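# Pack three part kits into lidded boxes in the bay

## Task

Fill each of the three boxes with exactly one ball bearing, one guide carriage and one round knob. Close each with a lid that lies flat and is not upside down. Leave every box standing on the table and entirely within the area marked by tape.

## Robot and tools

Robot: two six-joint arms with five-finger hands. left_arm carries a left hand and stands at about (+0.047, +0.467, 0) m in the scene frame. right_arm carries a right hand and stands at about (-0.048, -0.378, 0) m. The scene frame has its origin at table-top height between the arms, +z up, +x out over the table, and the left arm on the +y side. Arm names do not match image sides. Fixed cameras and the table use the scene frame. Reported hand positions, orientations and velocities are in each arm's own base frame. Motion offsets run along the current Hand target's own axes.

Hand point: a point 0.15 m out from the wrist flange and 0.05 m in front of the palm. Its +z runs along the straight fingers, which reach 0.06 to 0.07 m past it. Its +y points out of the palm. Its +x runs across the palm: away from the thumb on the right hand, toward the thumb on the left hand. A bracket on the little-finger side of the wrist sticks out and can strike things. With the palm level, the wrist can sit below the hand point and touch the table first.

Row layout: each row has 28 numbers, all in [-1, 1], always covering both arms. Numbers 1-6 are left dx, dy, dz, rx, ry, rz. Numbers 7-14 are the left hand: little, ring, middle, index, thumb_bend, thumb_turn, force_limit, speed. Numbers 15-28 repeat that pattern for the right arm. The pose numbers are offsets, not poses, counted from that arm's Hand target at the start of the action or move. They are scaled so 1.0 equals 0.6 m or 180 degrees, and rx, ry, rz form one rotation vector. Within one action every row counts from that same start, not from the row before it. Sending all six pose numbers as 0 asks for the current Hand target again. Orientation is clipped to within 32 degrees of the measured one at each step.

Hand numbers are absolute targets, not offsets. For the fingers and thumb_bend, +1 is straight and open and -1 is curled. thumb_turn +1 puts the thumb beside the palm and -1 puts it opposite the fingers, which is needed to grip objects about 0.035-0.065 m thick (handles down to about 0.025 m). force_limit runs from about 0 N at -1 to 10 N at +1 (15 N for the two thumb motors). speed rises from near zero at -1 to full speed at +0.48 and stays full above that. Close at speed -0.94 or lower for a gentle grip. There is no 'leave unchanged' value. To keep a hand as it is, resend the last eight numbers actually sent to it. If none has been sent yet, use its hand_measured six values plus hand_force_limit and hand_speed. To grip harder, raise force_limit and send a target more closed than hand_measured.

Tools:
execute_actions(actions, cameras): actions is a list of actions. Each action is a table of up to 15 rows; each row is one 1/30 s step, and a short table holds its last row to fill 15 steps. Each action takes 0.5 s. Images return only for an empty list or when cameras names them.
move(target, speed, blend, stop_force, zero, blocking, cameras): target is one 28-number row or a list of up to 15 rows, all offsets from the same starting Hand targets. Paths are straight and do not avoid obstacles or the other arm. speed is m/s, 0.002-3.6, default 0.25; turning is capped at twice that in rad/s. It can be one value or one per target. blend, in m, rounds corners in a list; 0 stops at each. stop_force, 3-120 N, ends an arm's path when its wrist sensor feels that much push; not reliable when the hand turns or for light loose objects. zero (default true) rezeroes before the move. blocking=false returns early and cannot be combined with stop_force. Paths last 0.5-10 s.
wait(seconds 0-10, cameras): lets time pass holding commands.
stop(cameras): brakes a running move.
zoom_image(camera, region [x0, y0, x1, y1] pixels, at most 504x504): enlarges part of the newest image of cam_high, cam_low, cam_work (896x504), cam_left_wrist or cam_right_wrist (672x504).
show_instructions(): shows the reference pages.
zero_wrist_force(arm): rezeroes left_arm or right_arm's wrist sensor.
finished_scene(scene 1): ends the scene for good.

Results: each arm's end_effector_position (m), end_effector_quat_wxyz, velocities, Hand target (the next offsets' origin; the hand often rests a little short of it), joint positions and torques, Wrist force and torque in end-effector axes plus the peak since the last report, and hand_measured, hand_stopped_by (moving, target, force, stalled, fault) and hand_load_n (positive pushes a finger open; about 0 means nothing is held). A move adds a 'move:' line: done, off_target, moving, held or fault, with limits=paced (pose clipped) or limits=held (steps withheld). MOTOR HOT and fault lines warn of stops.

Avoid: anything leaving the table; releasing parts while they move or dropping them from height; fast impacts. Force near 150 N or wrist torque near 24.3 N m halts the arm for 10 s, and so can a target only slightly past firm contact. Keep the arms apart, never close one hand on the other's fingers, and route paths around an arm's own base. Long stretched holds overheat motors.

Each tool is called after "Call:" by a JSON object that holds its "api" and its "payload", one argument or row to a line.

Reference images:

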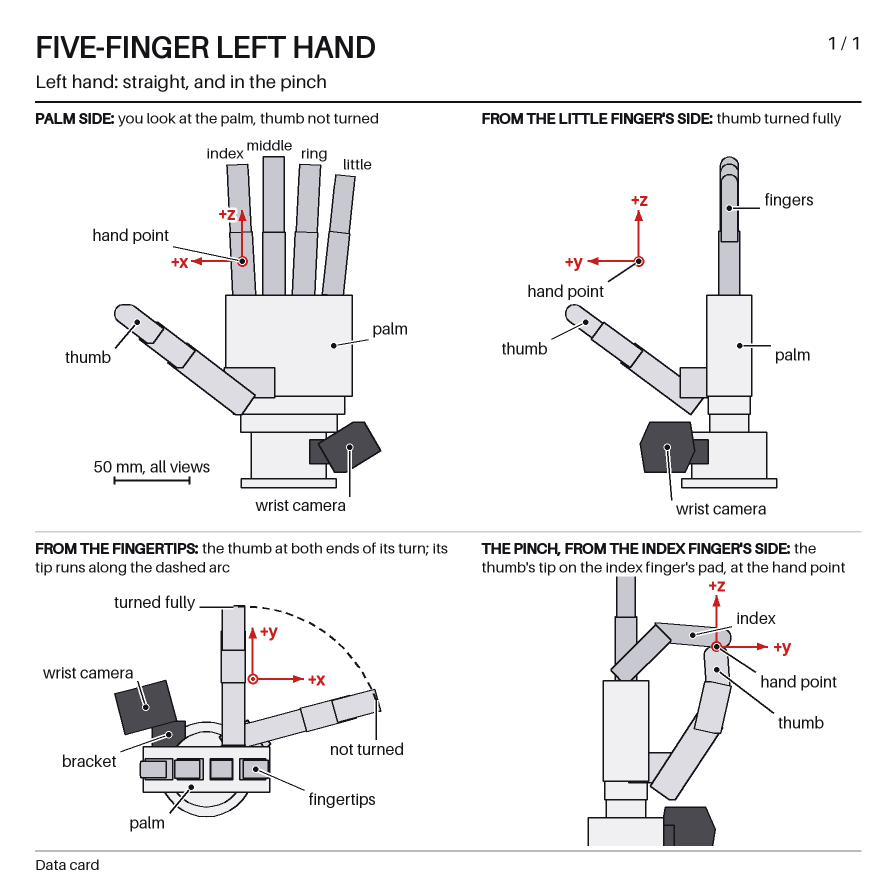

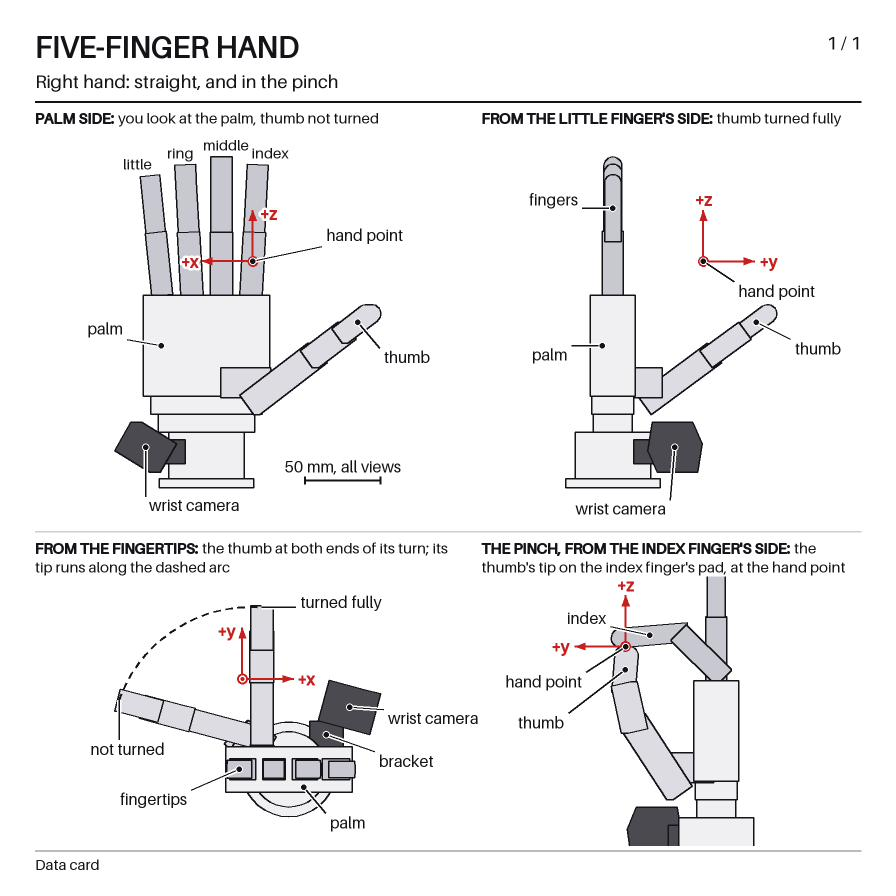

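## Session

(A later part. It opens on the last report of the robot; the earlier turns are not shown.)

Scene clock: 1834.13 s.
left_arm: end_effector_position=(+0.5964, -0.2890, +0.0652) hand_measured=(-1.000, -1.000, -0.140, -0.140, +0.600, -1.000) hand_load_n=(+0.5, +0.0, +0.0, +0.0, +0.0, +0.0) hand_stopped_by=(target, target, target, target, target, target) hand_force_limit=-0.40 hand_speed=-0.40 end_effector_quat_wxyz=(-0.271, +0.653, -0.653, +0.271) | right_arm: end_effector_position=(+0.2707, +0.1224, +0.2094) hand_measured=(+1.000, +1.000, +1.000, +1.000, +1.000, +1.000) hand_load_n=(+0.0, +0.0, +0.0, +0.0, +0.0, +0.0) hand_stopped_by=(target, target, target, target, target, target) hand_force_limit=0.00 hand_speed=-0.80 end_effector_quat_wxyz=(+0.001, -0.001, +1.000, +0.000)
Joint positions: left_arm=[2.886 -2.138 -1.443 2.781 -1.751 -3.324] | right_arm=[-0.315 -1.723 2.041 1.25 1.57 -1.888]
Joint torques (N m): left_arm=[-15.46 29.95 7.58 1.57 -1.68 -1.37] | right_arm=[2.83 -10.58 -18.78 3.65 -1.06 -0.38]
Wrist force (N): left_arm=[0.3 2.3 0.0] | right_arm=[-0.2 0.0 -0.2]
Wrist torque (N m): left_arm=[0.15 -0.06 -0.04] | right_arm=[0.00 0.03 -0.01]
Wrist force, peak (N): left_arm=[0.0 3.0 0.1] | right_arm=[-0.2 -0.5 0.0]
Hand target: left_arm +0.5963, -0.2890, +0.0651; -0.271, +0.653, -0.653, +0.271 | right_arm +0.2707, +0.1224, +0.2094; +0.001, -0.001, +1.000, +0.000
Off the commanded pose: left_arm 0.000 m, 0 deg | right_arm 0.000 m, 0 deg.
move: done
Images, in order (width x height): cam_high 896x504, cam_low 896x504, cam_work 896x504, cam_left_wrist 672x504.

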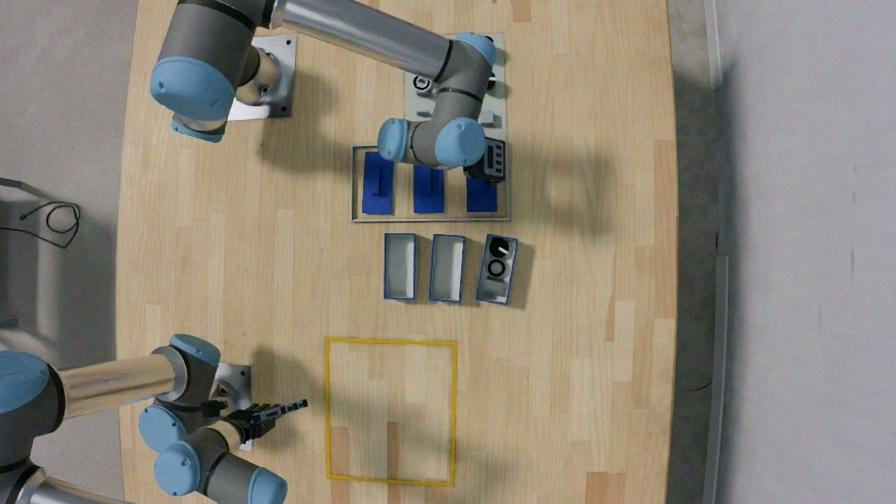

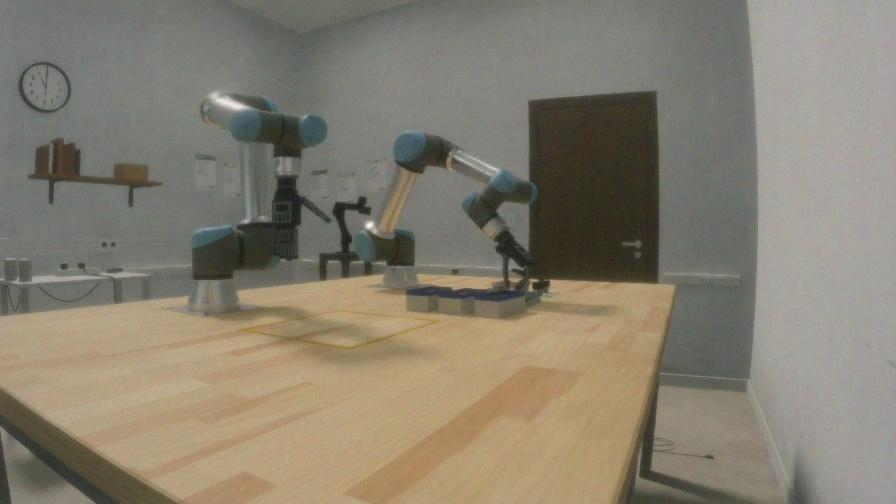

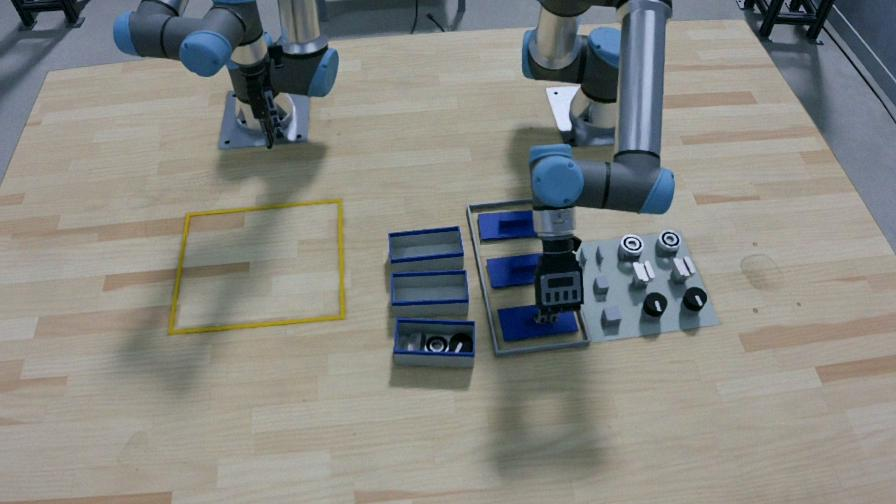

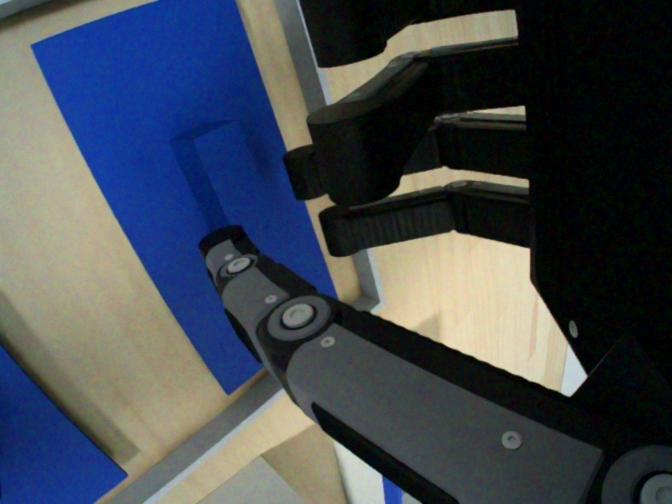

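Call:
{"api": "move", "payload": {
  "target": [0,0.0141,0.0141,0,0,0,-1,-1,-0.14,-0.14,0.6,-1,-0.4,-0.4,0,0,0,0,0,0,1,1,1,1,1,1,0,-0.8],
  "speed": 0.1,
  "stop_force": 4,
  "cameras": ["cam_high","cam_left_wrist","cam_work","cam_low"]
}}

Call:
{"api": "zoom_image", "payload": {
  "camera": "cam_left_wrist",
  "region": [100, 80, 400, 330]
}}

Call:
{"api": "zoom_image", "payload": {
  "camera": "cam_high",
  "region": [455, 150, 515, 220]
}}

Call:
{"api": "zoom_image", "payload": {
  "camera": "cam_work",
  "region": [515, 295, 575, 340]
}}

Scene clock: 1873.27 s.
left_arm: end_effector_position=(+0.5964, -0.2890, +0.0531) hand_measured=(-1.000, -1.000, -0.140, -0.140, +0.600, -1.000) hand_load_n=(+0.0, +0.0, +0.0, +0.0, +0.0, +0.0) hand_stopped_by=(target, target, target, target, target, target) hand_force_limit=-0.40 hand_speed=-0.40 end_effector_quat_wxyz=(-0.271, +0.653, -0.653, +0.271) | right_arm: end_effector_position=(+0.2707, +0.1224, +0.2094) hand_measured=(+1.000, +1.000, +1.000, +1.000, +1.000, +1.000) hand_load_n=(+0.0, +0.0, +0.0, +0.0, +0.0, +0.0) hand_stopped_by=(target, target, target, target, target, target) hand_force_limit=0.00 hand_speed=-0.80 end_effector_quat_wxyz=(+0.001, -0.001, +1.000, +0.000)
Joint positions: left_arm=[2.886 -2.151 -1.456 2.807 -1.751 -3.324] | right_arm=[-0.315 -1.723 2.041 1.25 1.57 -1.888]
Joint torques (N m): left_arm=[-11.64 30.38 6.46 1.1 -0.68 -0.74] | right_arm=[3.62 -12.08 -19.17 3.81 -0.96 -0.4]
Wrist force (N): left_arm=[0.0 2.4 -0.2] | right_arm=[-0.1 -0.1 -0.1]
Wrist torque (N m): left_arm=[0.18 -0.02 -0.04] | right_arm=[-0.01 0.02 -0.01]
Wrist force, peak (N): left_arm=[0.0 2.9 -0.2] | right_arm=[-0.4 -0.3 -0.2]
Hand target: left_arm +0.5964, -0.2890, +0.0531; -0.271, +0.653, -0.653, +0.271 | right_arm +0.2707, +0.1224, +0.2094; +0.001, -0.001, +1.000, +0.000
Off the commanded pose: left_arm 0.000 m, 0 deg | right_arm 0.000 m, 0 deg.
move: done
Images, in order (width x height): cam_high 896x504, cam_low 896x504, cam_work 896x504, cam_left_wrist 672x504.

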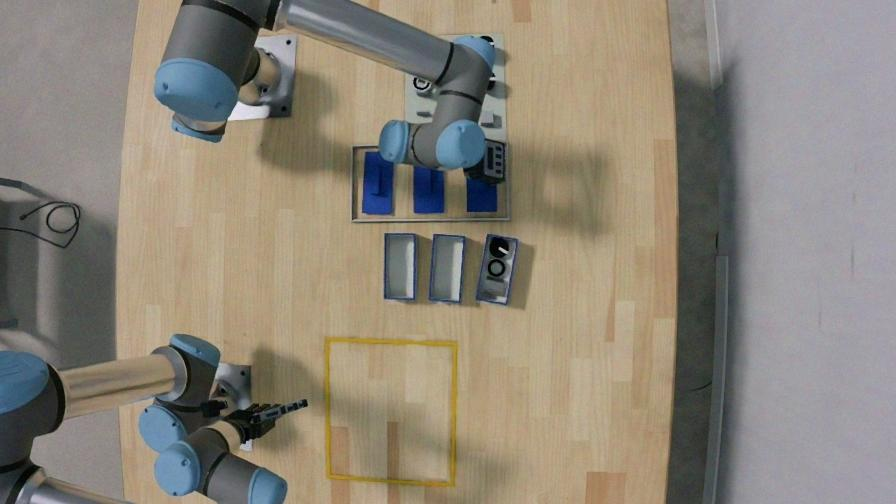

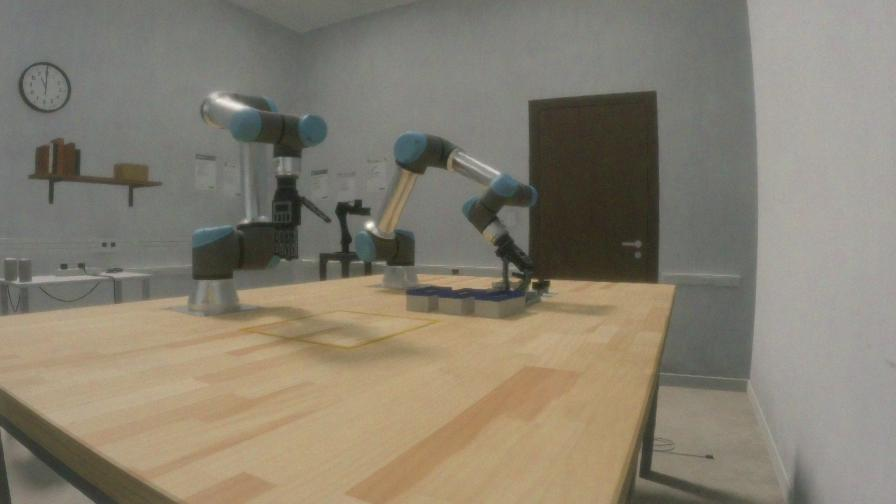

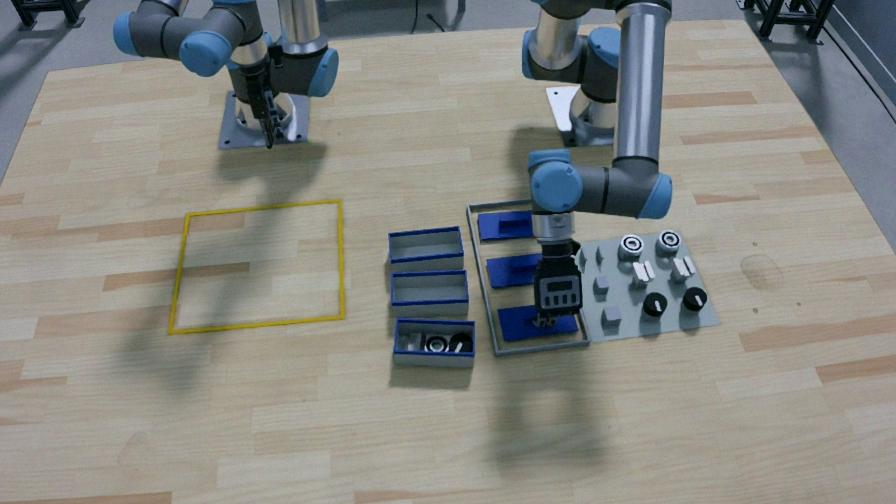

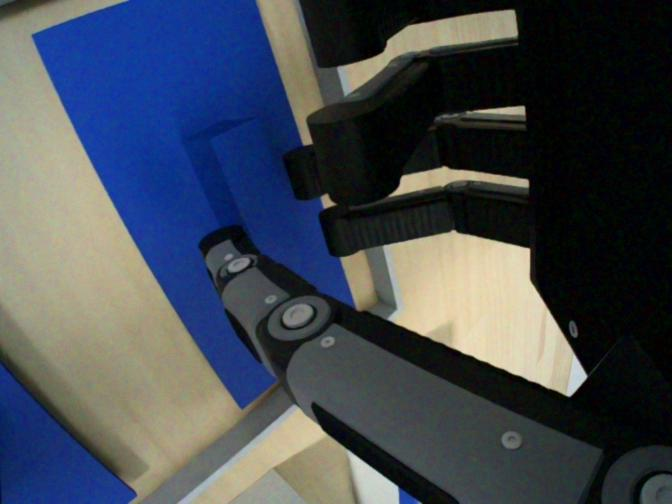

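Scaled by 1.680 from the camera's 672x504 image, which has a finer 960x720 frame.

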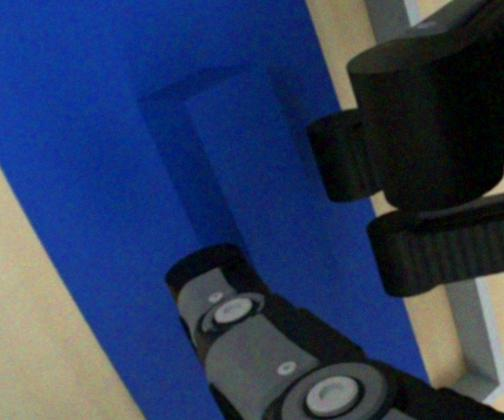

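Scaled by 7.200 from the camera's 896x504 image, which has a finer 1280x720 frame.

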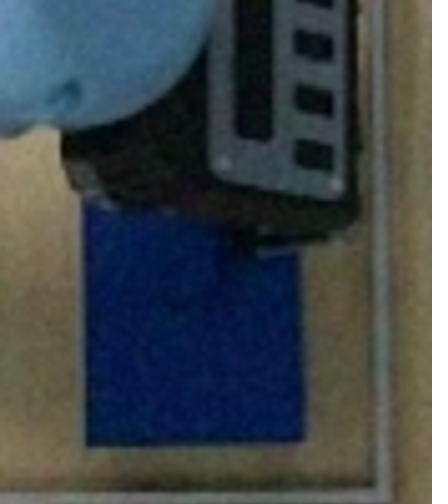

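Scaled by 8.400 from the camera's 896x504 image, which has a finer 1280x720 frame.

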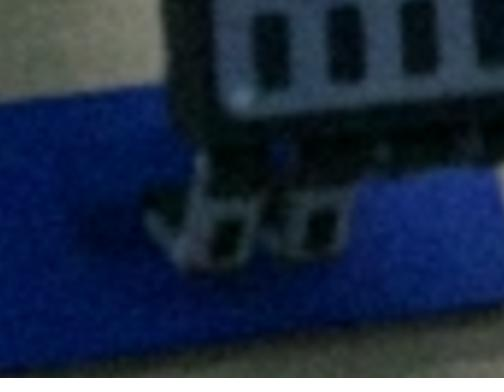

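Call:
{"api": "move", "payload": {
  "target": [0,0.0188,0.0259,0,0,0,-1,-1,-0.14,-0.14,0.6,-1,-0.4,-0.4,0,0,0,0,0,0,1,1,1,1,1,1,0,-0.8],
  "speed": 0.04,
  "stop_force": 3,
  "cameras": ["cam_left_wrist"]
}}

Call:
{"api": "zoom_image", "payload": {
  "camera": "cam_left_wrist",
  "region": [100, 80, 400, 330]
}}

Scene clock: 1889.83 s.
left_arm: end_effector_position=(+0.5994, -0.2890, +0.0342) hand_measured=(-1.000, -1.000, -0.140, -0.140, +0.600, -1.000) hand_load_n=(+0.0, +0.0, +0.0, +0.0, +0.0, +0.0) hand_stopped_by=(target, target, target, target, target, target) hand_force_limit=-0.40 hand_speed=-0.40 end_effector_quat_wxyz=(-0.271, +0.653, -0.653, +0.271) | right_arm: end_effector_position=(+0.2707, +0.1224, +0.2094) hand_measured=(+1.000, +1.000, +1.000, +1.000, +1.000, +1.000) hand_load_n=(+0.0, +0.0, +0.0, +0.0, +0.0, +0.0) hand_stopped_by=(target, target, target, target, target, target) hand_force_limit=0.00 hand_speed=-0.80 end_effector_quat_wxyz=(+0.001, -0.001, +1.000, +0.000)
Joint positions: left_arm=[2.888 -2.177 -1.466 2.844 -1.75 -3.323] | right_arm=[-0.315 -1.723 2.041 1.25 1.57 -1.888]
Joint torques (N m): left_arm=[13.56 31.12 5.59 1.33 1.39 1.58] | right_arm=[3.89 -11.74 -18.89 3.85 -0.95 -0.38]
Wrist force (N): left_arm=[0.0 2.4 -0.2] | right_arm=[-0.2 -0.3 -0.1]
Wrist torque (N m): left_arm=[0.19 -0.04 -0.21] | right_arm=[-0.05 0.03 -0.02]
Wrist force, peak (N): left_arm=[-0.2 2.8 -0.2] | right_arm=[-0.3 0.0 -0.4]
Hand target: left_arm +0.5994, -0.2890, +0.0342; -0.271, +0.653, -0.653, +0.271 | right_arm +0.2707, +0.1224, +0.2094; +0.001, -0.001, +1.000, +0.000
Off the commanded pose: left_arm 0.000 m, 0 deg | right_arm 0.000 m, 0 deg.
move: done
Images, in order (width x height): cam_left_wrist 672x504.

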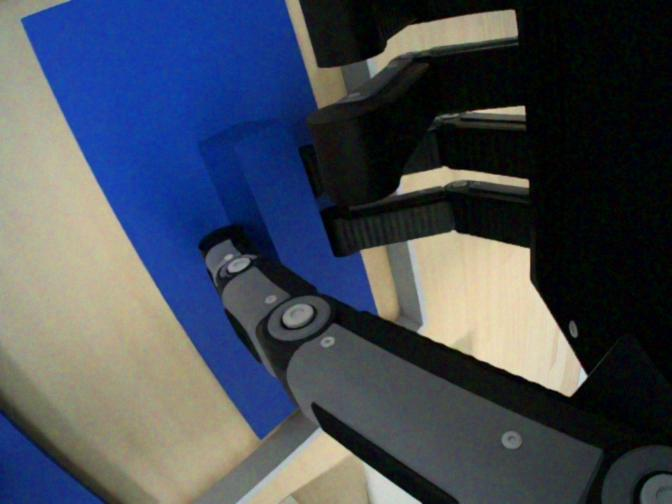

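Scaled by 1.680 from the camera's 672x504 image, which has a finer 960x720 frame.

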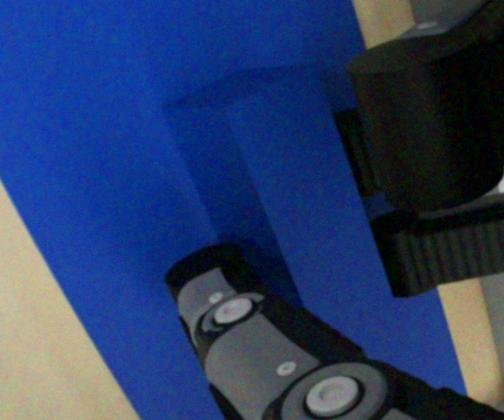

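Call:
{"api": "move", "payload": {
  "target": [0,0,0,0,0,0,-1,-1,-0.6,-0.6,0.44,-1,-0.2,-0.88,0,0,0,0,0,0,1,1,1,1,1,1,0,-0.8],
  "speed": 0.04,
  "cameras": ["cam_left_wrist","cam_work"]
}}

Call:
{"api": "zoom_image", "payload": {
  "camera": "cam_left_wrist",
  "region": [100, 80, 400, 330]
}}

Scene clock: 1897.97 s.
left_arm: end_effector_position=(+0.5994, -0.2890, +0.0342) hand_measured=(-1.000, -1.000, -0.238, -0.306, +0.544, -1.000) hand_load_n=(+0.0, +0.0, +5.5, +4.5, +7.5, -1.5) hand_stopped_by=(target, target, force, force, force, target) hand_force_limit=-0.20 hand_speed=-0.88 end_effector_quat_wxyz=(-0.271, +0.653, -0.653, +0.271) | right_arm: end_effector_position=(+0.2707, +0.1224, +0.2094) hand_measured=(+1.000, +1.000, +1.000, +1.000, +1.000, +1.000) hand_load_n=(+0.0, +0.0, +0.0, +0.0, +0.0, +0.0) hand_stopped_by=(target, target, target, target, target, target) hand_force_limit=0.00 hand_speed=-0.80 end_effector_quat_wxyz=(+0.001, -0.001, +1.000, +0.000)
Joint positions: left_arm=[2.888 -2.177 -1.466 2.844 -1.75 -3.323] | right_arm=[-0.315 -1.723 2.041 1.25 1.57 -1.888]
Joint torques (N m): left_arm=[11.78 32.19 6.71 0.71 1.48 1.51] | right_arm=[3.65 -11.24 -19.18 3.83 -1.07 -0.5]
Wrist force (N): left_arm=[0.4 2.4 -0.5] | right_arm=[-0.1 -0.1 -0.1]
Wrist torque (N m): left_arm=[0.17 -0.08 -0.21] | right_arm=[-0.01 0.02 -0.01]
Wrist force, peak (N): left_arm=[0.0 3.0 0.3] | right_arm=[-0.3 -0.1 -0.4]
Hand target: left_arm +0.5994, -0.2890, +0.0342; -0.271, +0.653, -0.653, +0.271 | right_arm +0.2707, +0.1224, +0.2094; +0.001, -0.001, +1.000, +0.000
Off the commanded pose: left_arm 0.000 m, 0 deg | right_arm 0.000 m, 0 deg.
move: done
Images, in order (width x height): cam_work 896x504, cam_left_wrist 672x504.

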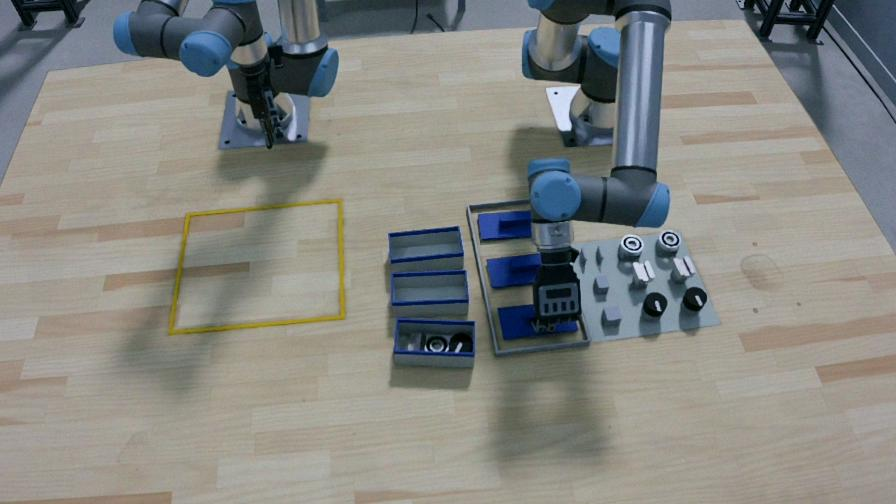

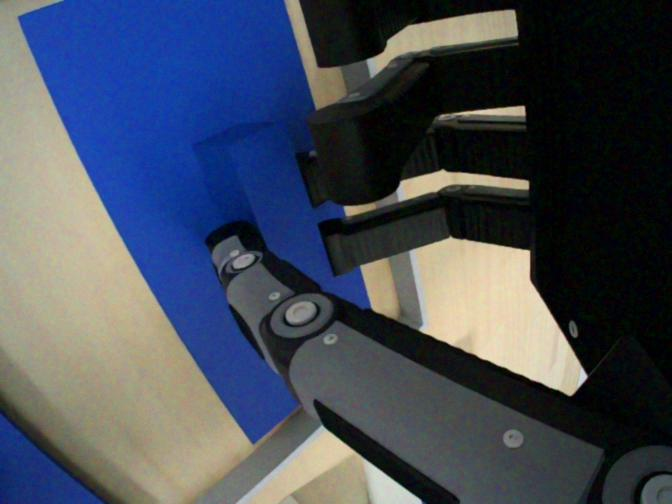

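Scaled by 1.680 from the camera's 672x504 image, which has a finer 960x720 frame.

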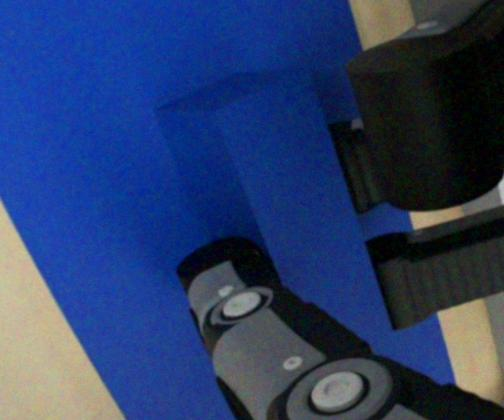

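Call:
{"api": "move", "payload": {
  "target": [0,-0.1179,-0.1179,0,0,0,-1,-1,-0.6,-0.6,0.44,-1,-0.2,-0.88,0,0,0,0,0,0,1,1,1,1,1,1,0,-0.8],
  "speed": 0.08,
  "cameras": ["cam_left_wrist","cam_work","cam_high","cam_low"]
}}

Call:
{"api": "zoom_image", "payload": {
  "camera": "cam_low",
  "region": [470, 200, 570, 300]
}}

Call:
{"api": "zoom_image", "payload": {
  "camera": "cam_work",
  "region": [470, 220, 620, 370]
}}

Scene clock: 1915.23 s.
left_arm: end_effector_position=(+0.5992, -0.2890, +0.1340) hand_measured=(-1.000, -1.000, -0.238, -0.306, +0.544, -1.000) hand_load_n=(+0.0, +0.0, +5.0, +3.5, +8.5, -1.5) hand_stopped_by=(target, target, force, force, force, target) hand_force_limit=-0.20 hand_speed=-0.88 end_effector_quat_wxyz=(-0.271, +0.653, -0.653, +0.271) | right_arm: end_effector_position=(+0.2707, +0.1224, +0.2094) hand_measured=(+1.000, +1.000, +1.000, +1.000, +1.000, +1.000) hand_load_n=(-0.5, +0.0, +0.0, +0.0, +0.0, +0.0) hand_stopped_by=(target, target, target, target, target, target) hand_force_limit=0.00 hand_speed=-0.80 end_effector_quat_wxyz=(+0.001, -0.001, +1.000, +0.000)
Joint positions: left_arm=[2.888 -2.086 -1.339 2.625 -1.75 -3.323] | right_arm=[-0.315 -1.723 2.041 1.25 1.57 -1.888]
Joint torques (N m): left_arm=[-10.83 58.33 31.23 -2.67 -0.76 -0.15] | right_arm=[3.24 -11.88 -19.54 3.84 -0.93 -0.45]
Wrist force (N): left_arm=[-0.1 3.1 0.4] | right_arm=[-0.2 -0.1 -0.2]
Wrist torque (N m): left_arm=[0.23 0.04 -0.26] | right_arm=[-0.01 0.04 -0.02]
Wrist force, peak (N): left_arm=[-0.1 3.4 0.7] | right_arm=[-0.6 -0.1 -0.2]
Hand target: left_arm +0.5992, -0.2890, +0.1342; -0.271, +0.653, -0.653, +0.271 | right_arm +0.2707, +0.1224, +0.2094; +0.001, -0.001, +1.000, +0.000
Off the commanded pose: left_arm 0.000 m, 0 deg | right_arm 0.000 m, 0 deg.
move: done
Images, in order (width x height): cam_high 896x504, cam_low 896x504, cam_work 896x504, cam_left_wrist 672x504.

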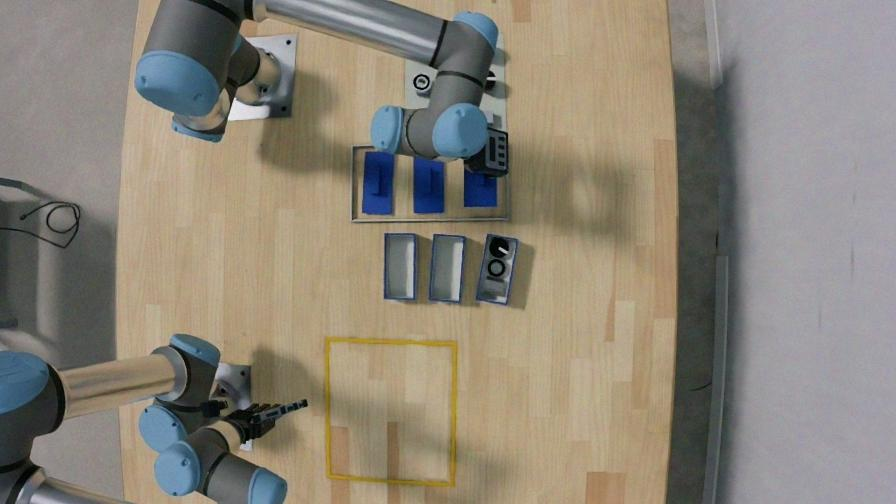

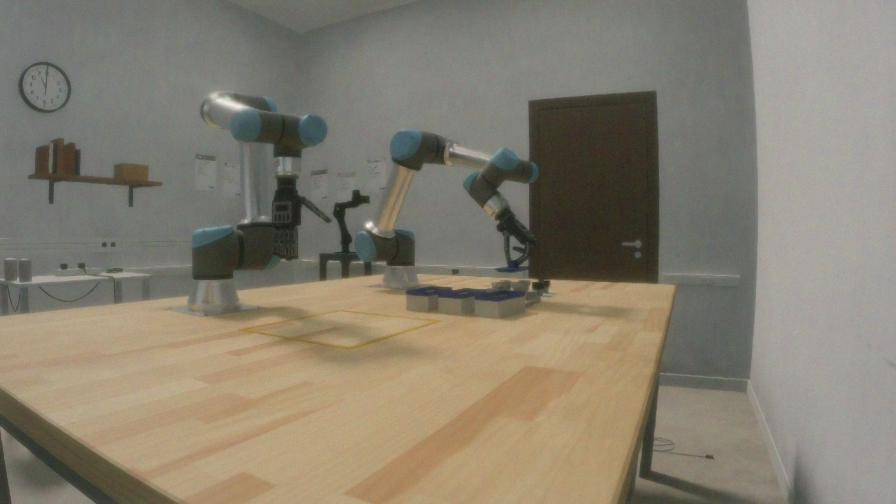

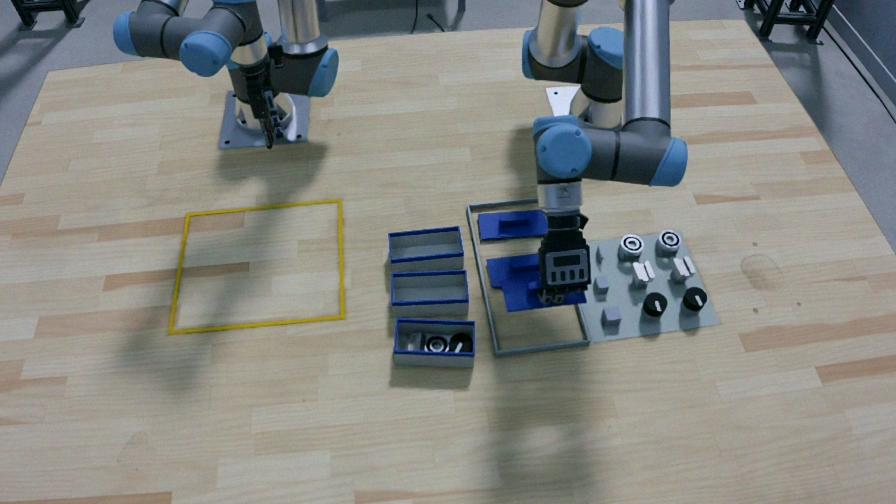

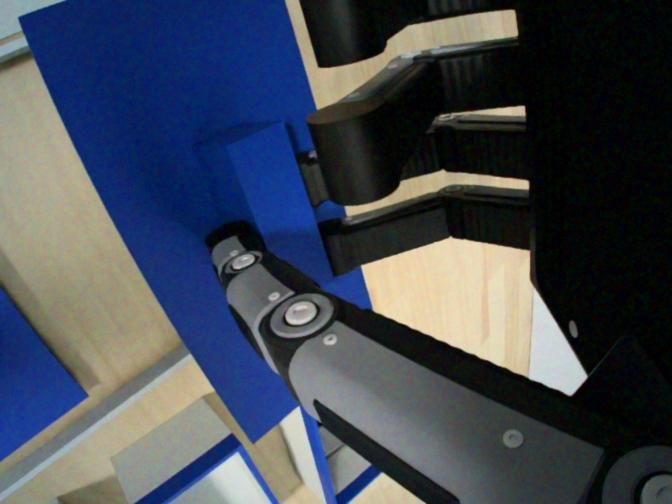

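Scaled by 5.040 from the camera's 896x504 image, which has a finer 1280x720 frame.

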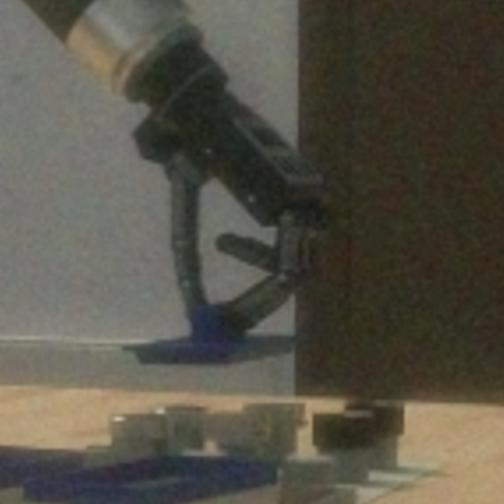

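Scaled by 3.360 from the camera's 896x504 image, which has a finer 1280x720 frame.

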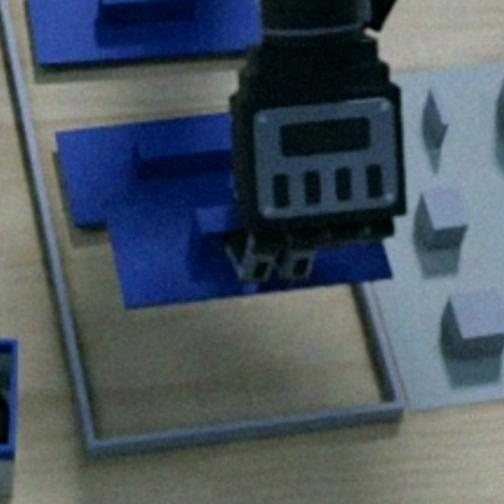

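Call:
{"api": "zoom_image", "payload": {
  "camera": "cam_high",
  "region": [450, 140, 530, 220]
}}

Call:
{"api": "zoom_image", "payload": {
  "camera": "cam_high",
  "region": [460, 225, 540, 310]
}}

Scaled by 6.300 from the camera's 896x504 image, which has a finer 1280x720 frame.

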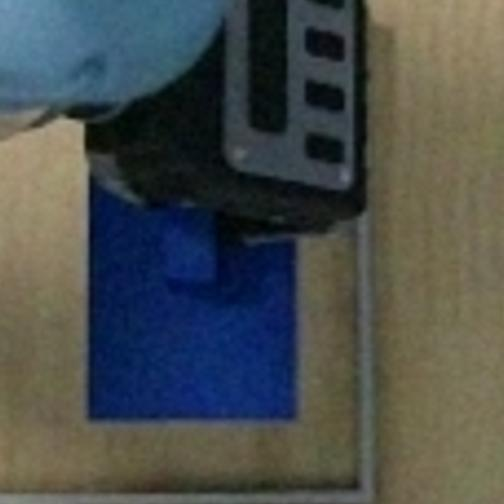

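Scaled by 5.929 from the camera's 896x504 image, which has a finer 1280x720 frame.

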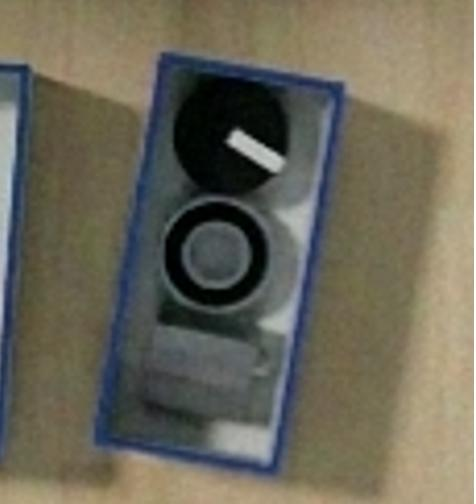

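Call:
{"api": "move", "payload": {
  "target": [0.3507,-0.0284,0.0614,0,0.0354,0.0354,-1,-1,-0.6,-0.6,0.44,-1,-0.2,-0.88,0,0,0,0,0,0,1,1,1,1,1,1,0,-0.8],
  "speed": 0.15,
  "cameras": ["cam_left_wrist","cam_work","cam_high","cam_low"]
}}

Call:
{"api": "zoom_image", "payload": {
  "camera": "cam_high",
  "region": [460, 225, 540, 310]
}}

Call:
{"api": "zoom_image", "payload": {
  "camera": "cam_low",
  "region": [450, 220, 550, 320]
}}

Call:
{"api": "zoom_image", "payload": {
  "camera": "cam_work",
  "region": [370, 260, 500, 370]
}}

Scene clock: 1968.07 s.
left_arm: end_effector_position=(+0.6374, -0.4994, +0.1203) hand_measured=(-1.000, -1.000, -0.238, -0.306, +0.544, -1.000) hand_load_n=(+0.0, +0.0, +5.0, +3.5, +8.5, -1.5) hand_stopped_by=(target, target, force, force, force, target) hand_force_limit=-0.20 hand_speed=-0.88 end_effector_quat_wxyz=(+0.249, -0.600, +0.702, -0.292) | right_arm: end_effector_position=(+0.2707, +0.1224, +0.2094) hand_measured=(+1.000, +1.000, +1.000, +1.000, +1.000, +1.000) hand_load_n=(+0.0, +0.0, +0.0, +0.0, +0.0, +0.0) hand_stopped_by=(target, target, target, target, target, target) hand_force_limit=0.00 hand_speed=-0.80 end_effector_quat_wxyz=(+0.001, -0.001, +1.000, +0.000)
Joint positions: left_arm=[2.618 -2.52 -0.628 2.33 -1.828 -3.406] | right_arm=[-0.315 -1.723 2.041 1.25 1.57 -1.888]
Joint torques (N m): left_arm=[-14.18 44.77 29.41 -2.79 -1.75 -1.47] | right_arm=[2.87 -11.63 -19.6 3.83 -0.97 -0.39]
Wrist force (N): left_arm=[0.1 3.0 0.2] | right_arm=[-0.2 0.1 -0.1]
Wrist torque (N m): left_arm=[0.24 0.00 -0.06] | right_arm=[0.01 0.04 -0.01]
Wrist force, peak (N): left_arm=[-0.8 3.5 0.2] | right_arm=[-0.5 0.0 -0.3]
Hand target: left_arm +0.6374, -0.4994, +0.1203; +0.249, -0.600, +0.702, -0.292 | right_arm +0.2707, +0.1224, +0.2094; +0.001, -0.001, +1.000, +0.000
Off the commanded pose: left_arm 0.000 m, 0 deg | right_arm 0.000 m, 0 deg.
move: done
Images, in order (width x height): cam_high 896x504, cam_low 896x504, cam_work 896x504, cam_left_wrist 672x504.

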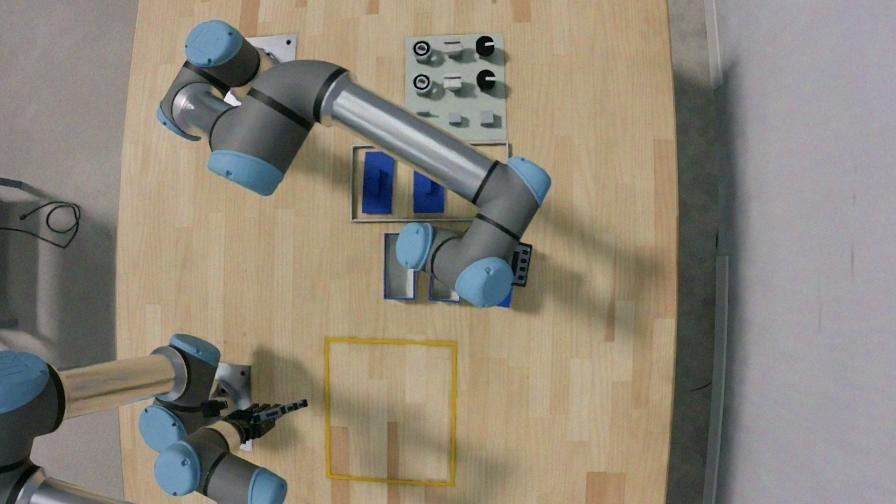

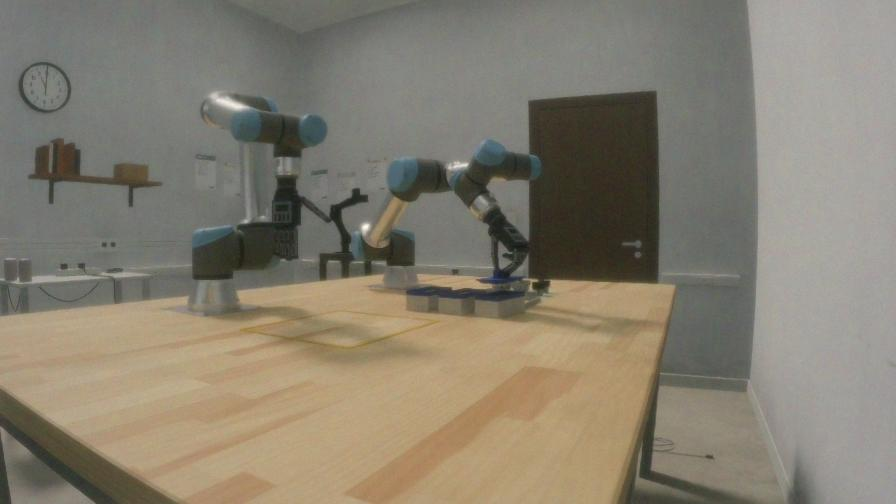

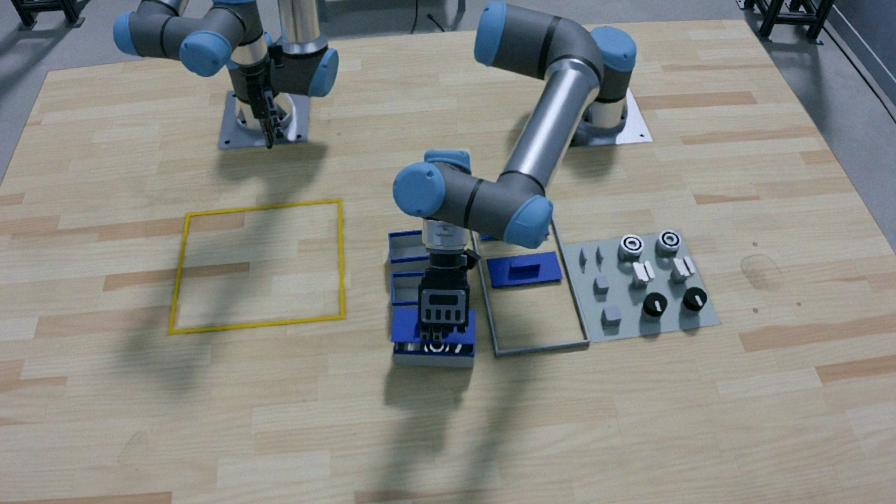

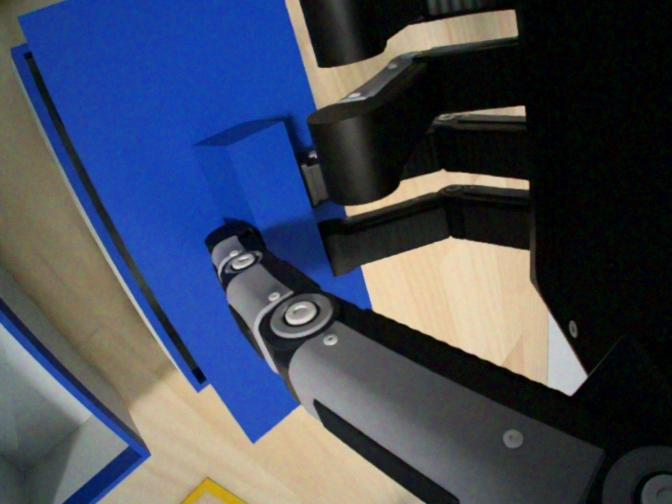

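Scaled by 5.929 from the camera's 896x504 image, which has a finer 1280x720 frame.

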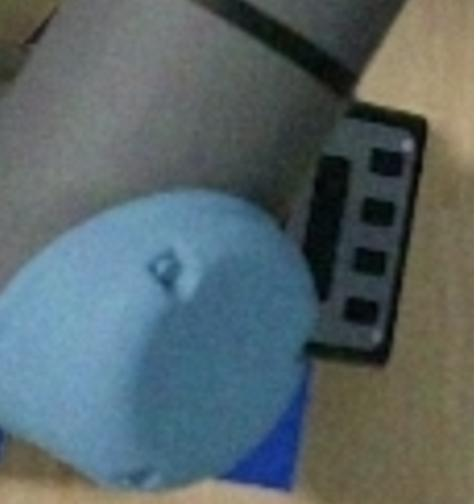

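Scaled by 5.040 from the camera's 896x504 image, which has a finer 1280x720 frame.

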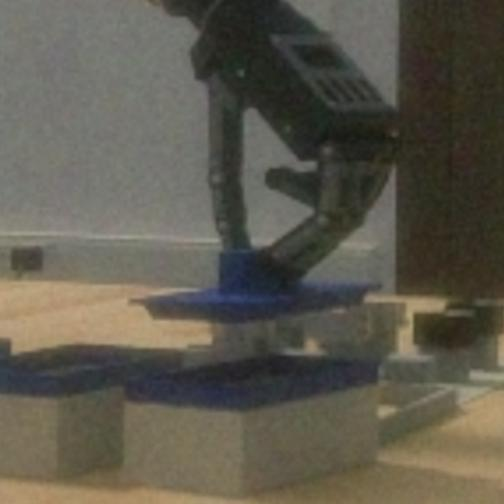

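Scaled by 3.877 from the camera's 896x504 image, which has a finer 1280x720 frame.

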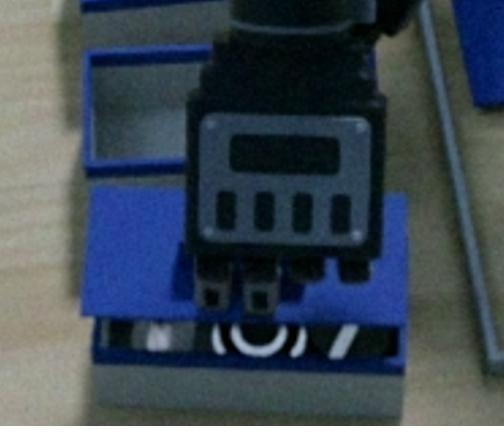

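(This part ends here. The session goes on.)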